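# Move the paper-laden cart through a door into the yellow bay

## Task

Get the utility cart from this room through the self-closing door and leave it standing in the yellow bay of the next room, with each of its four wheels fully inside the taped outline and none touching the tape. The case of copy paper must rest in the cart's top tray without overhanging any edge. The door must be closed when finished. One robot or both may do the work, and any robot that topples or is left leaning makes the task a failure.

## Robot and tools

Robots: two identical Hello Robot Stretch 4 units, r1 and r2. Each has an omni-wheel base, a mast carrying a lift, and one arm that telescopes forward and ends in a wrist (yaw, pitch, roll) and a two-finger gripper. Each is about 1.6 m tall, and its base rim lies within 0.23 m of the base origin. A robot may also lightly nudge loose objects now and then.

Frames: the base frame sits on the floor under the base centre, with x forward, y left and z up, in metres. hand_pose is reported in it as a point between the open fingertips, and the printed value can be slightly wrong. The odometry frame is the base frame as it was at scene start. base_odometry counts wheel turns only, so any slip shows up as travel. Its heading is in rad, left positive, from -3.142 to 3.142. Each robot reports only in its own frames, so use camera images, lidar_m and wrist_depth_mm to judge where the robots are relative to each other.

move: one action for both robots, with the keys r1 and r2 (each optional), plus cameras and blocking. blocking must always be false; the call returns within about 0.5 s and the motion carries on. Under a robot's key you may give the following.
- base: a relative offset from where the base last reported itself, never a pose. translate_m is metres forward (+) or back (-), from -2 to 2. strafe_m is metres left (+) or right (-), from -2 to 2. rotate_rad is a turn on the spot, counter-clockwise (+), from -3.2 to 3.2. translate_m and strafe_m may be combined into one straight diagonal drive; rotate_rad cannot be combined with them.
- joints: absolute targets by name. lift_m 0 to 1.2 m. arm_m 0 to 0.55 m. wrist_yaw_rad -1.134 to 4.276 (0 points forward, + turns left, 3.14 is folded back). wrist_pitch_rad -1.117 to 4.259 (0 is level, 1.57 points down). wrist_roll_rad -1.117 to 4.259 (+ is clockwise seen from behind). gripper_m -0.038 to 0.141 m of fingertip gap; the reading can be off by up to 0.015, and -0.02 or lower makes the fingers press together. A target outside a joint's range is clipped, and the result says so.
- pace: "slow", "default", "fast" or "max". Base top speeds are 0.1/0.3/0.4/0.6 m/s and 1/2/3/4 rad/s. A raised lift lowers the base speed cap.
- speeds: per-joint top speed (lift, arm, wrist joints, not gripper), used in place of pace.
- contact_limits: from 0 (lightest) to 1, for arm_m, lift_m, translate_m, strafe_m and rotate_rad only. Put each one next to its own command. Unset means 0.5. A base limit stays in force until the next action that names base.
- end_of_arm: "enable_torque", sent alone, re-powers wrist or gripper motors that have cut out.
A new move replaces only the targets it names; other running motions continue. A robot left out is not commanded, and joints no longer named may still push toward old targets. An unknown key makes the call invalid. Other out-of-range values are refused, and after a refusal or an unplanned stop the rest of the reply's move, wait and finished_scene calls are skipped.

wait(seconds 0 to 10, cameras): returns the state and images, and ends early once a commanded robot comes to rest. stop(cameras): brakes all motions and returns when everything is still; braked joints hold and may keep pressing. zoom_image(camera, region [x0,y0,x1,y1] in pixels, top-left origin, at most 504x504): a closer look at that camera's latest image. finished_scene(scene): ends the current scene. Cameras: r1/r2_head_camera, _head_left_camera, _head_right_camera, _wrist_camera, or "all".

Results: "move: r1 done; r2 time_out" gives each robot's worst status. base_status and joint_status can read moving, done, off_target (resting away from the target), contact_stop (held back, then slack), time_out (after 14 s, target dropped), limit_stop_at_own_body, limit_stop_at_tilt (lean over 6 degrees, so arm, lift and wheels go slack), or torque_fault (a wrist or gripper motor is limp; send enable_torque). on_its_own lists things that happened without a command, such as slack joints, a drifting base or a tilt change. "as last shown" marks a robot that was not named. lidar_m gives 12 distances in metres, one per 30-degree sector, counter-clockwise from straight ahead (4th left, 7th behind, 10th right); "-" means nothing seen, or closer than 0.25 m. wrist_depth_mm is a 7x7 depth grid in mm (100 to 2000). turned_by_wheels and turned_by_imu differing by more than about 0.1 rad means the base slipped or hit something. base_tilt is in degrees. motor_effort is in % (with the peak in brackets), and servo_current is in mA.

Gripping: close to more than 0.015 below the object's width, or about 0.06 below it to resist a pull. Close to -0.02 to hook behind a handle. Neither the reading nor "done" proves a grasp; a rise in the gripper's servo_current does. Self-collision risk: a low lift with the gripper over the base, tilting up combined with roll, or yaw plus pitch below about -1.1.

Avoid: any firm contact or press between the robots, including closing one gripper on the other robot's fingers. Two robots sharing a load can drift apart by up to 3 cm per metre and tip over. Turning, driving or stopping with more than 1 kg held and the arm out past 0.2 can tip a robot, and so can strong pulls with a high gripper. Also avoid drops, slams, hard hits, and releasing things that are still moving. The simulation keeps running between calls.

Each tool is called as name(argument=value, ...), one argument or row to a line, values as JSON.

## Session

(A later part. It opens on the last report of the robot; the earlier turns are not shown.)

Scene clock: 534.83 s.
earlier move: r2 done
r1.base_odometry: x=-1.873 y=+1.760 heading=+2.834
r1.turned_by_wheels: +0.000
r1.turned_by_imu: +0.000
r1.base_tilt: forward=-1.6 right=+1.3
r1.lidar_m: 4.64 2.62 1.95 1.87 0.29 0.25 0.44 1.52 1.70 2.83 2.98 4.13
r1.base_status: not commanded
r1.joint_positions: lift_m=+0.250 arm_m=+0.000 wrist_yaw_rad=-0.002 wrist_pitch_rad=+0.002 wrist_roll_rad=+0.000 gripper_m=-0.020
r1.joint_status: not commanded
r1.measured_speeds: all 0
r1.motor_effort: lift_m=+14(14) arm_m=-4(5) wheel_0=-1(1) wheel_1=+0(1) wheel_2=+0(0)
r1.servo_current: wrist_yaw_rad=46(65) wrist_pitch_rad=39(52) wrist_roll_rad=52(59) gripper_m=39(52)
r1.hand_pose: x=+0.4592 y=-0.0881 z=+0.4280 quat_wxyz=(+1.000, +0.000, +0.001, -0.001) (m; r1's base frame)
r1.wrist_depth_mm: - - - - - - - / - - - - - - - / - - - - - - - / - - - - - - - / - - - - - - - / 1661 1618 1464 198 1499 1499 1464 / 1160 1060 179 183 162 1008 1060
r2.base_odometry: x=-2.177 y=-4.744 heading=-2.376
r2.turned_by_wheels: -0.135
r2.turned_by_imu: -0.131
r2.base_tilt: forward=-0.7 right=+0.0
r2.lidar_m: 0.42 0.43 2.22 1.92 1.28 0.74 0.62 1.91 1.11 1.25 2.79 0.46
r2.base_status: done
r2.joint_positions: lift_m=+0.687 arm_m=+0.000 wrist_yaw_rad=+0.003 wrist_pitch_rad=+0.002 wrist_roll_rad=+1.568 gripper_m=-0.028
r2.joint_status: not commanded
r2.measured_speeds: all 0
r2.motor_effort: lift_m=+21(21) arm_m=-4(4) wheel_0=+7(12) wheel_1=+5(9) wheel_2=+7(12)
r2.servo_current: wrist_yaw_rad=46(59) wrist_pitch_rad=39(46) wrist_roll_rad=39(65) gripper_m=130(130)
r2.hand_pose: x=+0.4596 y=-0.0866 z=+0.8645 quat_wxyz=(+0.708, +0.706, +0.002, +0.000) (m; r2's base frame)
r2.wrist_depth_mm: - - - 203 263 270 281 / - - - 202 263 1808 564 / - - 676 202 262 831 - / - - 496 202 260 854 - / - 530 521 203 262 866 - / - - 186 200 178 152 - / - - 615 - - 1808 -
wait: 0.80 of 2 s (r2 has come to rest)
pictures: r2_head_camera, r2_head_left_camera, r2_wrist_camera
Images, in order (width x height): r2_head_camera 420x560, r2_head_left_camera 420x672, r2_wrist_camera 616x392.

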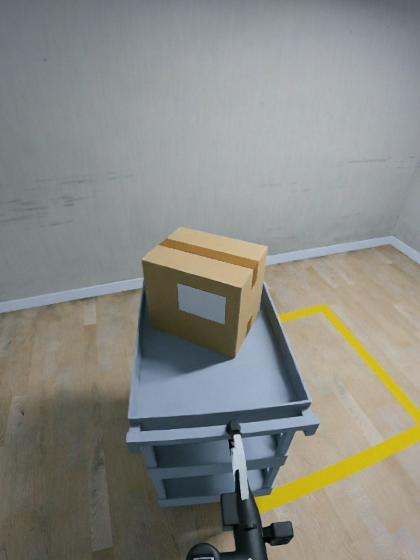

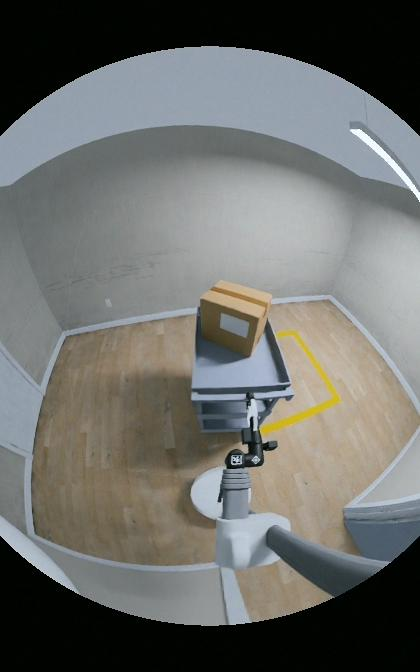

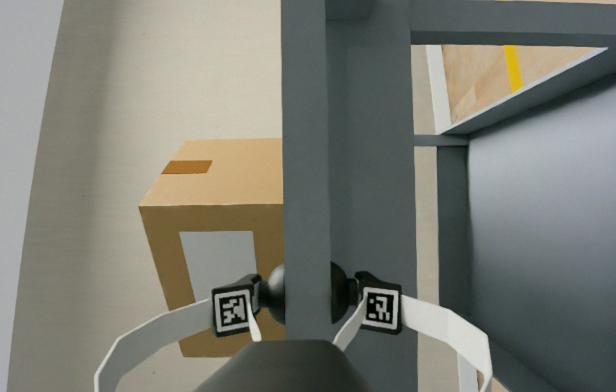

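move(
  blocking=false,
  r1={"base":{"translate_m":0.9},"pace":"default"},
  r2={"base":{"translate_m":0.06,"strafe_m":0.287},"pace":"slow","contact_limits":{"translate_m":0.3}},
  cameras=[],
)

wait(
  seconds=3.5,
  cameras=[],
)

wait(
  seconds=1,
  cameras=[],
)

move(
  blocking=false,
  r2={"base":{"rotate_rad":-0.26},"pace":"slow"},
  cameras=[],
)

wait(
  seconds=2,
  cameras=["r2_head_camera","r1_head_camera"],
)

move(
  blocking=false,
  r2={"base":{"translate_m":0.06,"strafe_m":0.287},"pace":"slow","contact_limits":{"translate_m":0.3}},
  cameras=[],
)

wait(
  seconds=4.5,
  cameras=[],
)

move(
  blocking=false,
  r2={"base":{"rotate_rad":-0.26},"pace":"slow"},
  cameras=[],
)

wait(
  seconds=2,
  cameras=["r2_head_camera","r2_head_left_camera","r2_head_right_camera"],
)

Scene clock: 548.67 s.
move: r1 moving; r2 moving
r1.base_odometry: x=-1.903 y=+1.770 heading=+2.834
r1.turned_by_wheels: +0.000
r1.turned_by_imu: +0.000
r1.base_tilt: forward=-1.6 right=+1.2
r1.lidar_m: 4.60 2.63 1.95 1.88 1.63 0.25 0.39 1.53 1.74 2.86 2.97 4.14
r1.base_status: translate_m moving
r1.joint_positions: lift_m=+0.250 arm_m=+0.000 wrist_yaw_rad=-0.002 wrist_pitch_rad=+0.002 wrist_roll_rad=+0.000 gripper_m=-0.020
r1.joint_status: not commanded
r1.measured_speeds: translate_m=+0.118 strafe_m=+0.004 rotate_rad=-0.007 lift_m=+0.000 arm_m=+0.000 wrist_yaw_rad=+0.000 wrist_pitch_rad=+0.000 wrist_roll_rad=+0.000
r1.motor_effort: lift_m=+14(14) arm_m=-4(4) wheel_0=+6(7) wheel_1=+6(11) wheel_2=-6(7)
r1.servo_current: wrist_yaw_rad=59(72) wrist_pitch_rad=39(52) wrist_roll_rad=46(46) gripper_m=39(46)
r1.hand_pose: x=+0.4592 y=-0.0881 z=+0.4280 quat_wxyz=(+1.000, +0.000, +0.001, -0.001) (m; r1's base frame)
r1.wrist_depth_mm: - - - - - - - / - - - - - - - / - - - - - - - / - - - - - - - / - - - - - - - / 1661 1576 1464 198 1537 1537 1430 / 1118 1078 179 184 162 1025 1042
r2.base_odometry: x=-2.170 y=-4.755 heading=-2.377
r2.turned_by_wheels: -0.001
r2.turned_by_imu: +0.000
r2.base_tilt: forward=-0.7 right=+0.1
r2.lidar_m: 0.41 0.42 2.23 1.90 1.30 0.74 0.64 1.95 1.15 1.28 2.83 0.45
r2.base_status: translate_m moving; strafe_m moving
r2.joint_positions: lift_m=+0.687 arm_m=+0.000 wrist_yaw_rad=+0.001 wrist_pitch_rad=+0.002 wrist_roll_rad=+1.568 gripper_m=-0.028
r2.joint_status: not commanded
r2.measured_speeds: translate_m=+0.010 strafe_m=+0.049 rotate_rad=-0.004 lift_m=+0.000 arm_m=+0.000 wrist_yaw_rad=-0.027 wrist_pitch_rad=+0.000 wrist_roll_rad=+0.000
r2.motor_effort: lift_m=+21(21) arm_m=-4(4) wheel_0=-9(9) wheel_1=+8(10) wheel_2=-7(7)
r2.servo_current: wrist_yaw_rad=46(46) wrist_pitch_rad=46(46) wrist_roll_rad=39(52) gripper_m=124(124)
r2.contact_limits: translate_m 0.3
r2.hand_pose: x=+0.4594 y=-0.0870 z=+0.8645 quat_wxyz=(+0.708, +0.706, +0.001, +0.000) (m; r2's base frame)
r2.wrist_depth_mm: - - - 206 266 274 282 / - - - 204 265 1863 1118 / - - - 204 263 831 - / - - 504 262 262 866 - / - 521 512 202 260 866 - / - 158 186 200 178 152 - / - - 603 - - 1756 -
pictures: none
No camera images: "cameras" was empty.

Scene clock: 552.17 s.
earlier move: r1 moving; r2 moving
r1.base_odometry: x=-2.727 y=+2.031 heading=+2.834
r1.turned_by_wheels: +0.000
r1.turned_by_imu: +0.000
r1.base_tilt: forward=-1.6 right=+1.3
r1.lidar_m: 3.74 2.59 1.92 1.84 1.95 2.09 1.77 1.64 2.95 2.89 3.01 3.87
r1.base_status: translate_m moving
r1.joint_positions: lift_m=+0.250 arm_m=+0.000 wrist_yaw_rad=-0.002 wrist_pitch_rad=+0.002 wrist_roll_rad=+0.000 gripper_m=-0.020
r1.joint_status: not commanded
r1.measured_speeds: translate_m=+0.054 strafe_m=-0.001 rotate_rad=+0.003 lift_m=+0.000 arm_m=+0.000 wrist_yaw_rad=+0.000 wrist_pitch_rad=+0.000 wrist_roll_rad=+0.000
r1.motor_effort: lift_m=+13(14) arm_m=-4(5) wheel_0=+4(9) wheel_1=+3(11) wheel_2=+1(10)
r1.servo_current: wrist_yaw_rad=65(72) wrist_pitch_rad=46(52) wrist_roll_rad=39(72) gripper_m=46(52)
r1.hand_pose: x=+0.4592 y=-0.0881 z=+0.4280 quat_wxyz=(+1.000, +0.000, +0.001, -0.001) (m; r1's base frame)
r1.wrist_depth_mm: - - - - - - - / - - - - - - - / - - - - - - - / - - - - - - - / - - - - - - - / 1618 1618 1464 198 1499 1537 1499 / 1160 1098 179 183 161 1042 1060
r2.base_odometry: x=-2.021 y=-4.993 heading=-2.377
r2.turned_by_wheels: +0.000
r2.turned_by_imu: +0.000
r2.base_tilt: forward=-0.7 right=+0.0
r2.lidar_m: 0.46 0.51 1.92 1.65 1.57 0.88 0.74 0.74 1.35 1.52 3.06 0.41
r2.base_status: translate_m moving; strafe_m moving
r2.joint_positions: lift_m=+0.687 arm_m=+0.000 wrist_yaw_rad=-0.004 wrist_pitch_rad=+0.002 wrist_roll_rad=+1.568 gripper_m=-0.028
r2.joint_status: not commanded
r2.measured_speeds: all 0
r2.motor_effort: lift_m=+21(21) arm_m=-4(4) wheel_0=-6(11) wheel_1=+4(10) wheel_2=-6(11)
r2.servo_current: wrist_yaw_rad=46(65) wrist_pitch_rad=39(46) wrist_roll_rad=46(59) gripper_m=130(130)
r2.contact_limits: translate_m 0.3
r2.hand_pose: x=+0.4590 y=-0.0885 z=+0.8645 quat_wxyz=(+0.708, +0.706, -0.001, -0.002) (m; r2's base frame)
r2.wrist_depth_mm: - - - 153 206 - - / - - 492 162 217 759 - / - 473 462 172 229 - - / - - 544 181 243 - - / - - 647 193 256 - - / - - 181 200 177 1618 - / - - - - - 1537 477
wait: 3.50 s; no rest
pictures: none
No camera images: "cameras" was empty.

Scene clock: 552.33 s.
earlier move: r1 moving; r2 done
r1.base_odometry: x=-2.731 y=+2.033 heading=+2.834
r1.turned_by_wheels: +0.000
r1.turned_by_imu: +0.000
r1.base_tilt: forward=-1.6 right=+1.3
r1.lidar_m: 3.73 2.59 1.93 1.86 1.95 2.10 1.82 1.68 2.95 2.88 3.01 3.87
r1.base_status: translate_m moving
r1.joint_positions: lift_m=+0.250 arm_m=+0.000 wrist_yaw_rad=-0.002 wrist_pitch_rad=+0.002 wrist_roll_rad=+0.000 gripper_m=-0.020
r1.joint_status: not commanded
r1.measured_speeds: translate_m=+0.011 strafe_m=+0.000 rotate_rad=-0.001 lift_m=+0.000 arm_m=+0.000 wrist_yaw_rad=+0.000 wrist_pitch_rad=+0.000 wrist_roll_rad=+0.000
r1.motor_effort: lift_m=+14(14) arm_m=-4(5) wheel_0=+4(9) wheel_1=+2(11) wheel_2=+2(10)
r1.servo_current: wrist_yaw_rad=33(72) wrist_pitch_rad=39(52) wrist_roll_rad=46(72) gripper_m=39(52)
r1.hand_pose: x=+0.4592 y=-0.0881 z=+0.4280 quat_wxyz=(+1.000, +0.000, +0.001, -0.001) (m; r1's base frame)
r1.wrist_depth_mm: - - - - - - - / - - - - - - - / - - - - - - - / - - - - - - - / - - - - - - - / 1576 1618 1464 198 1537 1537 1464 / 1138 1060 178 184 162 1025 1060
r2.base_odometry: x=-2.021 y=-4.993 heading=-2.377
r2.turned_by_wheels: +0.000
r2.turned_by_imu: +0.000
r2.base_tilt: forward=-0.7 right=+0.1
r2.lidar_m: 0.47 0.54 1.92 1.67 1.54 0.89 0.75 0.74 1.31 1.53 3.07 0.42
r2.base_status: done
r2.joint_positions: lift_m=+0.687 arm_m=+0.000 wrist_yaw_rad=-0.004 wrist_pitch_rad=+0.002 wrist_roll_rad=+1.568 gripper_m=-0.028
r2.joint_status: not commanded
r2.measured_speeds: all 0
r2.motor_effort: lift_m=+21(21) arm_m=-4(4) wheel_0=-6(11) wheel_1=+5(10) wheel_2=-6(11)
r2.servo_current: wrist_yaw_rad=46(65) wrist_pitch_rad=33(46) wrist_roll_rad=52(59) gripper_m=117(130)
r2.contact_limits: translate_m 0.3
r2.hand_pose: x=+0.4590 y=-0.0885 z=+0.8645 quat_wxyz=(+0.708, +0.706, -0.001, -0.002) (m; r2's base frame)
r2.wrist_depth_mm: - - - 153 206 - - / - - 496 161 217 759 - / - 473 459 172 229 - - / - - 539 181 242 - - / - - 640 192 256 - - / - - 181 199 177 1618 - / - - - - - 1499 473
wait: 0.17 of 1 s (r2 has come to rest)
pictures: none
No camera images: "cameras" was empty.

Scene clock: 552.83 s.
earlier move: r1 done
move: r2 moving
r1.base_odometry: x=-2.731 y=+2.033 heading=+2.834
r1.turned_by_wheels: +0.000
r1.turned_by_imu: +0.000
r1.base_tilt: forward=-1.6 right=+1.3
r1.lidar_m: 3.74 2.58 1.90 1.85 1.94 2.10 1.90 1.86 2.98 2.88 3.00 3.87
r1.base_status: done
r1.joint_positions: lift_m=+0.250 arm_m=+0.000 wrist_yaw_rad=-0.002 wrist_pitch_rad=+0.002 wrist_roll_rad=+0.000 gripper_m=-0.020
r1.joint_status: not commanded
r1.measured_speeds: all 0
r1.motor_effort: lift_m=+14(14) arm_m=-4(5) wheel_0=+1(2) wheel_1=+2(3) wheel_2=+1(2)
r1.servo_current: wrist_yaw_rad=52(59) wrist_pitch_rad=33(46) wrist_roll_rad=52(65) gripper_m=39(52)
r1.hand_pose: x=+0.4592 y=-0.0881 z=+0.4280 quat_wxyz=(+1.000, +0.000, +0.001, -0.001) (m; r1's base frame)
r1.wrist_depth_mm: - - - - - - - / - - - - - - - / - - - - - - - / - - - - - - - / - - - - - - - / 1618 1618 1464 198 1537 1499 1397 / 1138 1078 178 183 161 1008 1060
r2.base_odometry: x=-2.021 y=-4.993 heading=-2.501
r2.turned_by_wheels: -0.124
r2.turned_by_imu: -0.120
r2.base_tilt: forward=-0.7 right=+0.0
r2.lidar_m: 0.43 0.50 2.13 1.69 1.67 0.96 0.75 0.74 1.21 1.43 3.07 0.44
r2.base_status: rotate_rad moving
r2.joint_positions: lift_m=+0.687 arm_m=+0.000 wrist_yaw_rad=+0.005 wrist_pitch_rad=+0.002 wrist_roll_rad=+1.568 gripper_m=-0.028
r2.joint_status: not commanded
r2.measured_speeds: translate_m=+0.001 strafe_m=+0.000 rotate_rad=-0.490 lift_m=+0.000 arm_m=+0.000 wrist_yaw_rad=+0.000 wrist_pitch_rad=+0.000 wrist_roll_rad=+0.000
r2.motor_effort: lift_m=+21(21) arm_m=-4(4) wheel_0=+12(14) wheel_1=+8(9) wheel_2=+9(13)
r2.servo_current: wrist_yaw_rad=39(52) wrist_pitch_rad=46(46) wrist_roll_rad=39(59) gripper_m=117(124)
r2.hand_pose: x=+0.4598 y=-0.0860 z=+0.8645 quat_wxyz=(+0.708, +0.706, +0.002, +0.001) (m; r2's base frame)
r2.wrist_depth_mm: - - - 167 221 1618 - / - - 580 174 229 - - / - - 477 180 237 831 - / - 539 508 185 245 842 - / - - 597 193 255 - - / - - 185 199 178 - - / - - - - - 1430 512
pictures: none
No camera images: "cameras" was empty.

Scene clock: 553.63 s.
earlier move: r2 done
r1.base_odometry: x=-2.731 y=+2.033 heading=+2.834
r1.turned_by_wheels: +0.000
r1.turned_by_imu: +0.000
r1.base_tilt: forward=-1.6 right=+1.3
r1.lidar_m: 3.71 2.56 1.92 1.86 1.93 2.10 1.97 2.02 2.99 2.87 3.00 3.86
r1.base_status: done
r1.joint_positions: lift_m=+0.250 arm_m=+0.000 wrist_yaw_rad=-0.002 wrist_pitch_rad=+0.002 wrist_roll_rad=+0.000 gripper_m=-0.020
r1.joint_status: not commanded
r1.measured_speeds: all 0
r1.motor_effort: lift_m=+13(14) arm_m=-4(5) wheel_0=+2(2) wheel_1=+2(3) wheel_2=+1(2)
r1.servo_current: wrist_yaw_rad=46(59) wrist_pitch_rad=39(46) wrist_roll_rad=46(65) gripper_m=46(52)
r1.hand_pose: x=+0.4592 y=-0.0881 z=+0.4280 quat_wxyz=(+1.000, +0.000, +0.001, -0.001) (m; r1's base frame)
r1.wrist_depth_mm: - - - - - - - / - - - - - - - / - - - - - - - / - - - - - - - / - - - - - - - / 1661 1618 1464 198 1499 1537 1464 / 1160 1078 179 183 162 1008 1042
r2.base_odometry: x=-2.021 y=-4.993 heading=-2.635
r2.turned_by_wheels: -0.134
r2.turned_by_imu: -0.131
r2.base_tilt: forward=-0.7 right=+0.0
r2.lidar_m: 0.39 0.41 2.13 1.72 1.66 1.06 0.78 0.76 1.05 1.28 3.05 0.43
r2.base_status: done
r2.joint_positions: lift_m=+0.687 arm_m=+0.000 wrist_yaw_rad=+0.003 wrist_pitch_rad=+0.002 wrist_roll_rad=+1.568 gripper_m=-0.028
r2.joint_status: not commanded
r2.measured_speeds: all 0
r2.motor_effort: lift_m=+21(21) arm_m=-4(4) wheel_0=+8(14) wheel_1=+4(9) wheel_2=+7(13)
r2.servo_current: wrist_yaw_rad=59(59) wrist_pitch_rad=46(46) wrist_roll_rad=59(59) gripper_m=124(130)
r2.hand_pose: x=+0.4596 y=-0.0866 z=+0.8645 quat_wxyz=(+0.708, +0.706, +0.002, +0.000) (m; r2's base frame)
r2.wrist_depth_mm: - - - 202 262 281 279 / - - - 200 262 1863 591 / - - 668 201 260 831 - / - - 500 200 259 854 - / - - 517 204 259 866 - / - - 186 199 177 151 - / - - 609 - - 151 -
wait: 0.80 of 2 s (r2 has come to rest)
pictures: r1_head_camera, r2_head_camera
Images, in order (width x height): r1_head_camera 420x560, r2_head_camera 420x560.

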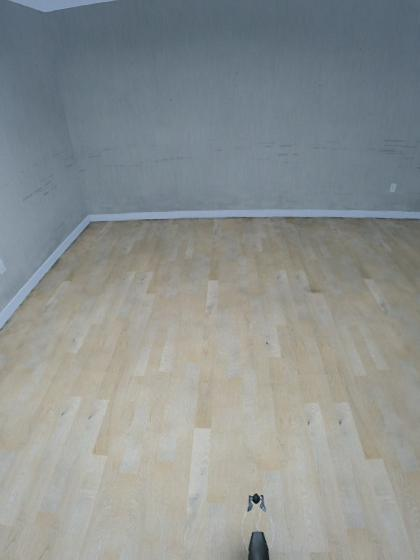

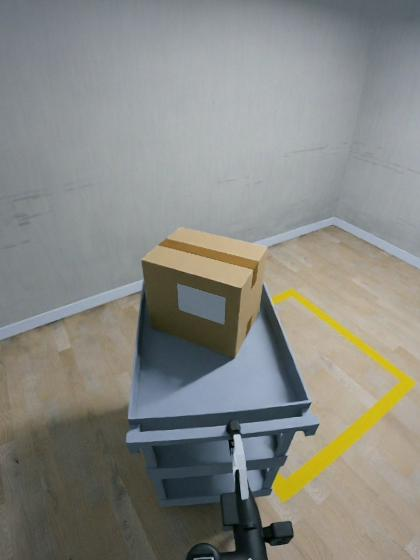

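Scene clock: 554.13 s.
move: r2 moving
r1: as last shown
r1.lidar_m: 3.74 2.57 1.90 1.84 1.95 2.10 2.00 2.05 2.97 2.87 3.02 3.86
r1.motor_effort: lift_m=+14(14) arm_m=-4(5) wheel_0=+1(2) wheel_1=+2(2) wheel_2=+1(1)
r1.servo_current: wrist_yaw_rad=59(59) wrist_pitch_rad=46(46) wrist_roll_rad=52(59) gripper_m=39(52)
r1.wrist_depth_mm: - - - - - - - / - - - - - - - / - - - - - - - / - - - - - - - / - - - - - - - / 1576 1618 1499 198 1537 1499 1464 / 1160 1060 179 183 162 1025 1042
r2.base_odometry: x=-2.017 y=-5.005 heading=-2.636
r2.turned_by_wheels: -0.001
r2.turned_by_imu: -0.001
r2.base_tilt: forward=-0.7 right=+0.1
r2.lidar_m: 0.42 0.42 2.15 1.71 1.65 1.10 0.81 0.76 1.00 1.28 3.07 0.46
r2.base_status: translate_m moving; strafe_m moving
r2.joint_positions: lift_m=+0.687 arm_m=+0.000 wrist_yaw_rad=+0.002 wrist_pitch_rad=+0.002 wrist_roll_rad=+1.568 gripper_m=-0.028
r2.joint_status: not commanded
r2.measured_speeds: translate_m=+0.011 strafe_m=+0.051 rotate_rad=-0.006 lift_m=+0.000 arm_m=+0.000 wrist_yaw_rad=-0.026 wrist_pitch_rad=+0.000 wrist_roll_rad=+0.000
r2.motor_effort: lift_m=+21(21) arm_m=-4(4) wheel_0=-5(9) wheel_1=+6(10) wheel_2=-8(8)
r2.servo_current: wrist_yaw_rad=52(59) wrist_pitch_rad=46(46) wrist_roll_rad=46(59) gripper_m=124(130)
r2.contact_limits: translate_m 0.3
r2.hand_pose: x=+0.4595 y=-0.0870 z=+0.8645 quat_wxyz=(+0.708, +0.706, +0.001, +0.000) (m; r2's base frame)
r2.wrist_depth_mm: - - - 205 265 281 279 / - - - 203 262 1863 1098 / - - - 202 262 831 - / - - 504 202 262 842 - / - - 512 206 259 854 - / - 158 185 199 177 152 - / - - 609 - - 132 -
pictures: none
No camera images: "cameras" was empty.

Scene clock: 557.80 s.
earlier move: r2 done
r1.base_odometry: x=-2.731 y=+2.033 heading=+2.834
r1.turned_by_wheels: +0.000
r1.turned_by_imu: +0.000
r1.base_tilt: forward=-1.6 right=+1.3
r1.lidar_m: 3.73 2.61 1.91 1.83 1.93 2.12 2.01 2.14 2.98 2.88 3.02 3.87
r1.base_status: not commanded
r1.joint_positions: lift_m=+0.250 arm_m=+0.000 wrist_yaw_rad=-0.002 wrist_pitch_rad=+0.002 wrist_roll_rad=+0.000 gripper_m=-0.020
r1.joint_status: not commanded
r1.measured_speeds: all 0
r1.motor_effort: lift_m=+14(14) arm_m=-4(5) wheel_0=+2(2) wheel_1=+2(2) wheel_2=+1(1)
r1.servo_current: wrist_yaw_rad=52(78) wrist_pitch_rad=46(52) wrist_roll_rad=65(65) gripper_m=39(52)
r1.hand_pose: x=+0.4592 y=-0.0881 z=+0.4280 quat_wxyz=(+1.000, +0.000, +0.001, -0.001) (m; r1's base frame)
r1.wrist_depth_mm: - - - - - - - / - - - - - - - / - - - - - - - / - - - - - - - / - - - - - - - / 1661 1576 1499 198 1499 1499 1499 / 1160 1078 178 183 162 1008 1060
r2.base_odometry: x=-1.935 y=-5.272 heading=-2.636
r2.turned_by_wheels: +0.000
r2.turned_by_imu: +0.001
r2.base_tilt: forward=-0.6 right=+0.1
r2.lidar_m: 0.44 0.50 1.93 1.51 1.44 1.38 0.99 0.94 0.98 1.49 3.27 0.41
r2.base_status: done
r2.joint_positions: lift_m=+0.687 arm_m=+0.000 wrist_yaw_rad=-0.004 wrist_pitch_rad=+0.002 wrist_roll_rad=+1.568 gripper_m=-0.028
r2.joint_status: not commanded
r2.measured_speeds: all 0
r2.motor_effort: lift_m=+21(21) arm_m=-4(4) wheel_0=-6(14) wheel_1=+4(10) wheel_2=-6(12)
r2.servo_current: wrist_yaw_rad=46(59) wrist_pitch_rad=33(46) wrist_roll_rad=33(59) gripper_m=124(130)
r2.contact_limits: translate_m 0.3
r2.hand_pose: x=+0.4589 y=-0.0887 z=+0.8645 quat_wxyz=(+0.708, +0.706, -0.001, -0.002) (m; r2's base frame)
r2.wrist_depth_mm: - - - 159 212 750 - / - - 530 165 222 - - / - 477 466 174 232 - - / - - 525 181 241 - - / - - 609 192 254 - - / - - 181 198 176 564 - / - - - - - 1397 492
wait: 3.67 of 4.5 s (r2 has come to rest)
pictures: none
No camera images: "cameras" was empty.

Scene clock: 558.30 s.
move: r2 moving
r1: as last shown
r1.base_tilt: forward=-1.6 right=+1.2
r1.lidar_m: 3.74 2.59 1.91 1.84 1.95 2.09 2.01 2.15 2.97 2.88 3.00 3.87
r1.servo_current: wrist_yaw_rad=39(65) wrist_pitch_rad=46(52) wrist_roll_rad=46(65) gripper_m=46(46)
r1.wrist_depth_mm: - - - - - - - / - - - - - - - / - - - - - - - / - - - - - - - / - - - - - - - / 1618 1537 1430 198 1499 1499 1464 / 1138 1098 179 183 161 1025 1042
r2.base_odometry: x=-1.935 y=-5.273 heading=-2.759
r2.turned_by_wheels: -0.124
r2.turned_by_imu: -0.120
r2.base_tilt: forward=-0.7 right=+0.1
r2.lidar_m: 0.42 0.48 1.88 1.57 1.43 1.48 1.04 0.95 0.95 1.32 2.61 0.43
r2.base_status: rotate_rad moving
r2.joint_positions: lift_m=+0.687 arm_m=+0.000 wrist_yaw_rad=+0.005 wrist_pitch_rad=+0.002 wrist_roll_rad=+1.568 gripper_m=-0.028
r2.joint_status: not commanded
r2.measured_speeds: translate_m=+0.000 strafe_m=+0.001 rotate_rad=-0.492 lift_m=+0.000 arm_m=+0.000 wrist_yaw_rad=+0.000 wrist_pitch_rad=+0.000 wrist_roll_rad=+0.000
r2.motor_effort: lift_m=+21(21) arm_m=-4(4) wheel_0=+9(15) wheel_1=+9(9) wheel_2=+13(13)
r2.servo_current: wrist_yaw_rad=59(59) wrist_pitch_rad=33(46) wrist_roll_rad=52(59) gripper_m=124(130)
r2.hand_pose: x=+0.4598 y=-0.0858 z=+0.8645 quat_wxyz=(+0.708, +0.706, +0.003, +0.001) (m; r2's base frame)
r2.wrist_depth_mm: - - - 173 229 1618 1160 / - - - 178 235 759 - / - - 504 183 241 831 - / - - 492 187 248 842 - / - - 569 194 254 - - / - - 185 198 180 - - / - - - - - 132 -
pictures: none
No camera images: "cameras" was empty.

Scene clock: 559.10 s.
earlier move: r2 done
r1.base_odometry: x=-2.731 y=+2.033 heading=+2.834
r1.turned_by_wheels: +0.000
r1.turned_by_imu: +0.000
r1.base_tilt: forward=-1.6 right=+1.2
r1.lidar_m: 3.73 2.56 1.93 1.85 1.95 2.10 2.01 2.15 3.00 2.86 3.00 3.85
r1.base_status: not commanded
r1.joint_positions: lift_m=+0.250 arm_m=+0.000 wrist_yaw_rad=-0.002 wrist_pitch_rad=+0.002 wrist_roll_rad=+0.000 gripper_m=-0.020
r1.joint_status: not commanded
r1.measured_speeds: all 0
r1.motor_effort: lift_m=+14(14) arm_m=-4(5) wheel_0=+2(2) wheel_1=+2(2) wheel_2=+1(1)
r1.servo_current: wrist_yaw_rad=52(72) wrist_pitch_rad=46(52) wrist_roll_rad=39(65) gripper_m=46(46)
r1.hand_pose: x=+0.4592 y=-0.0881 z=+0.4280 quat_wxyz=(+1.000, +0.000, +0.001, -0.001) (m; r1's base frame)
r1.wrist_depth_mm: - - - - - - - / - - - - - - - / - - - - - - - / - - - - - - - / - - - - - - - / 1661 1618 1464 198 1537 1499 1464 / 1138 1078 179 183 162 1008 1060
r2.base_odometry: x=-1.935 y=-5.272 heading=-2.894
r2.turned_by_wheels: -0.135
r2.turned_by_imu: -0.131
r2.base_tilt: forward=-0.6 right=+0.1
r2.lidar_m: 0.40 0.42 1.85 1.71 1.44 1.43 1.11 0.96 0.94 1.23 1.96 0.45
r2.base_status: done
r2.joint_positions: lift_m=+0.687 arm_m=+0.000 wrist_yaw_rad=+0.003 wrist_pitch_rad=+0.002 wrist_roll_rad=+1.568 gripper_m=-0.028
r2.joint_status: not commanded
r2.measured_speeds: all 0
r2.motor_effort: lift_m=+21(21) arm_m=-4(5) wheel_0=+5(15) wheel_1=+5(9) wheel_2=+8(13)
r2.servo_current: wrist_yaw_rad=33(59) wrist_pitch_rad=46(46) wrist_roll_rad=59(59) gripper_m=130(130)
r2.hand_pose: x=+0.4596 y=-0.0867 z=+0.8645 quat_wxyz=(+0.708, +0.706, +0.002, +0.000) (m; r2's base frame)
r2.wrist_depth_mm: - - - 206 267 274 274 / - - - 205 266 1708 1118 / - - - 204 264 820 - / - - 517 202 262 854 - / - - 512 202 259 866 - / - 158 185 198 177 152 - / - - 609 - - - -
wait: 0.80 of 2 s (r2 has come to rest)
pictures: r2_head_camera, r2_head_left_camera, r2_head_right_camera
Images, in order (width x height): r2_head_camera 420x560, r2_head_left_camera 420x672, r2_head_right_camera 420x672.

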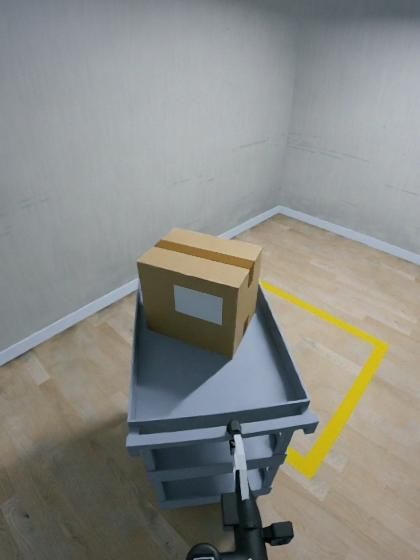

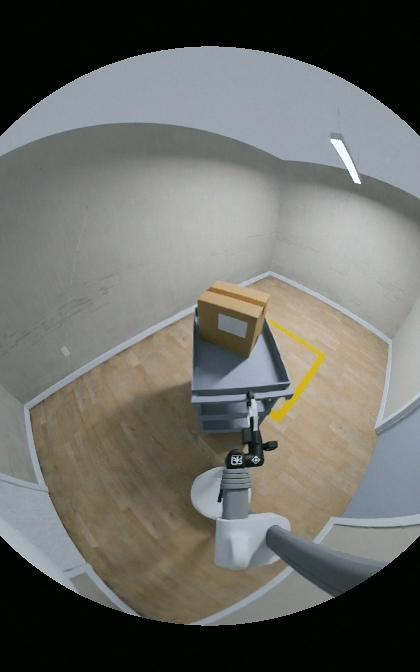

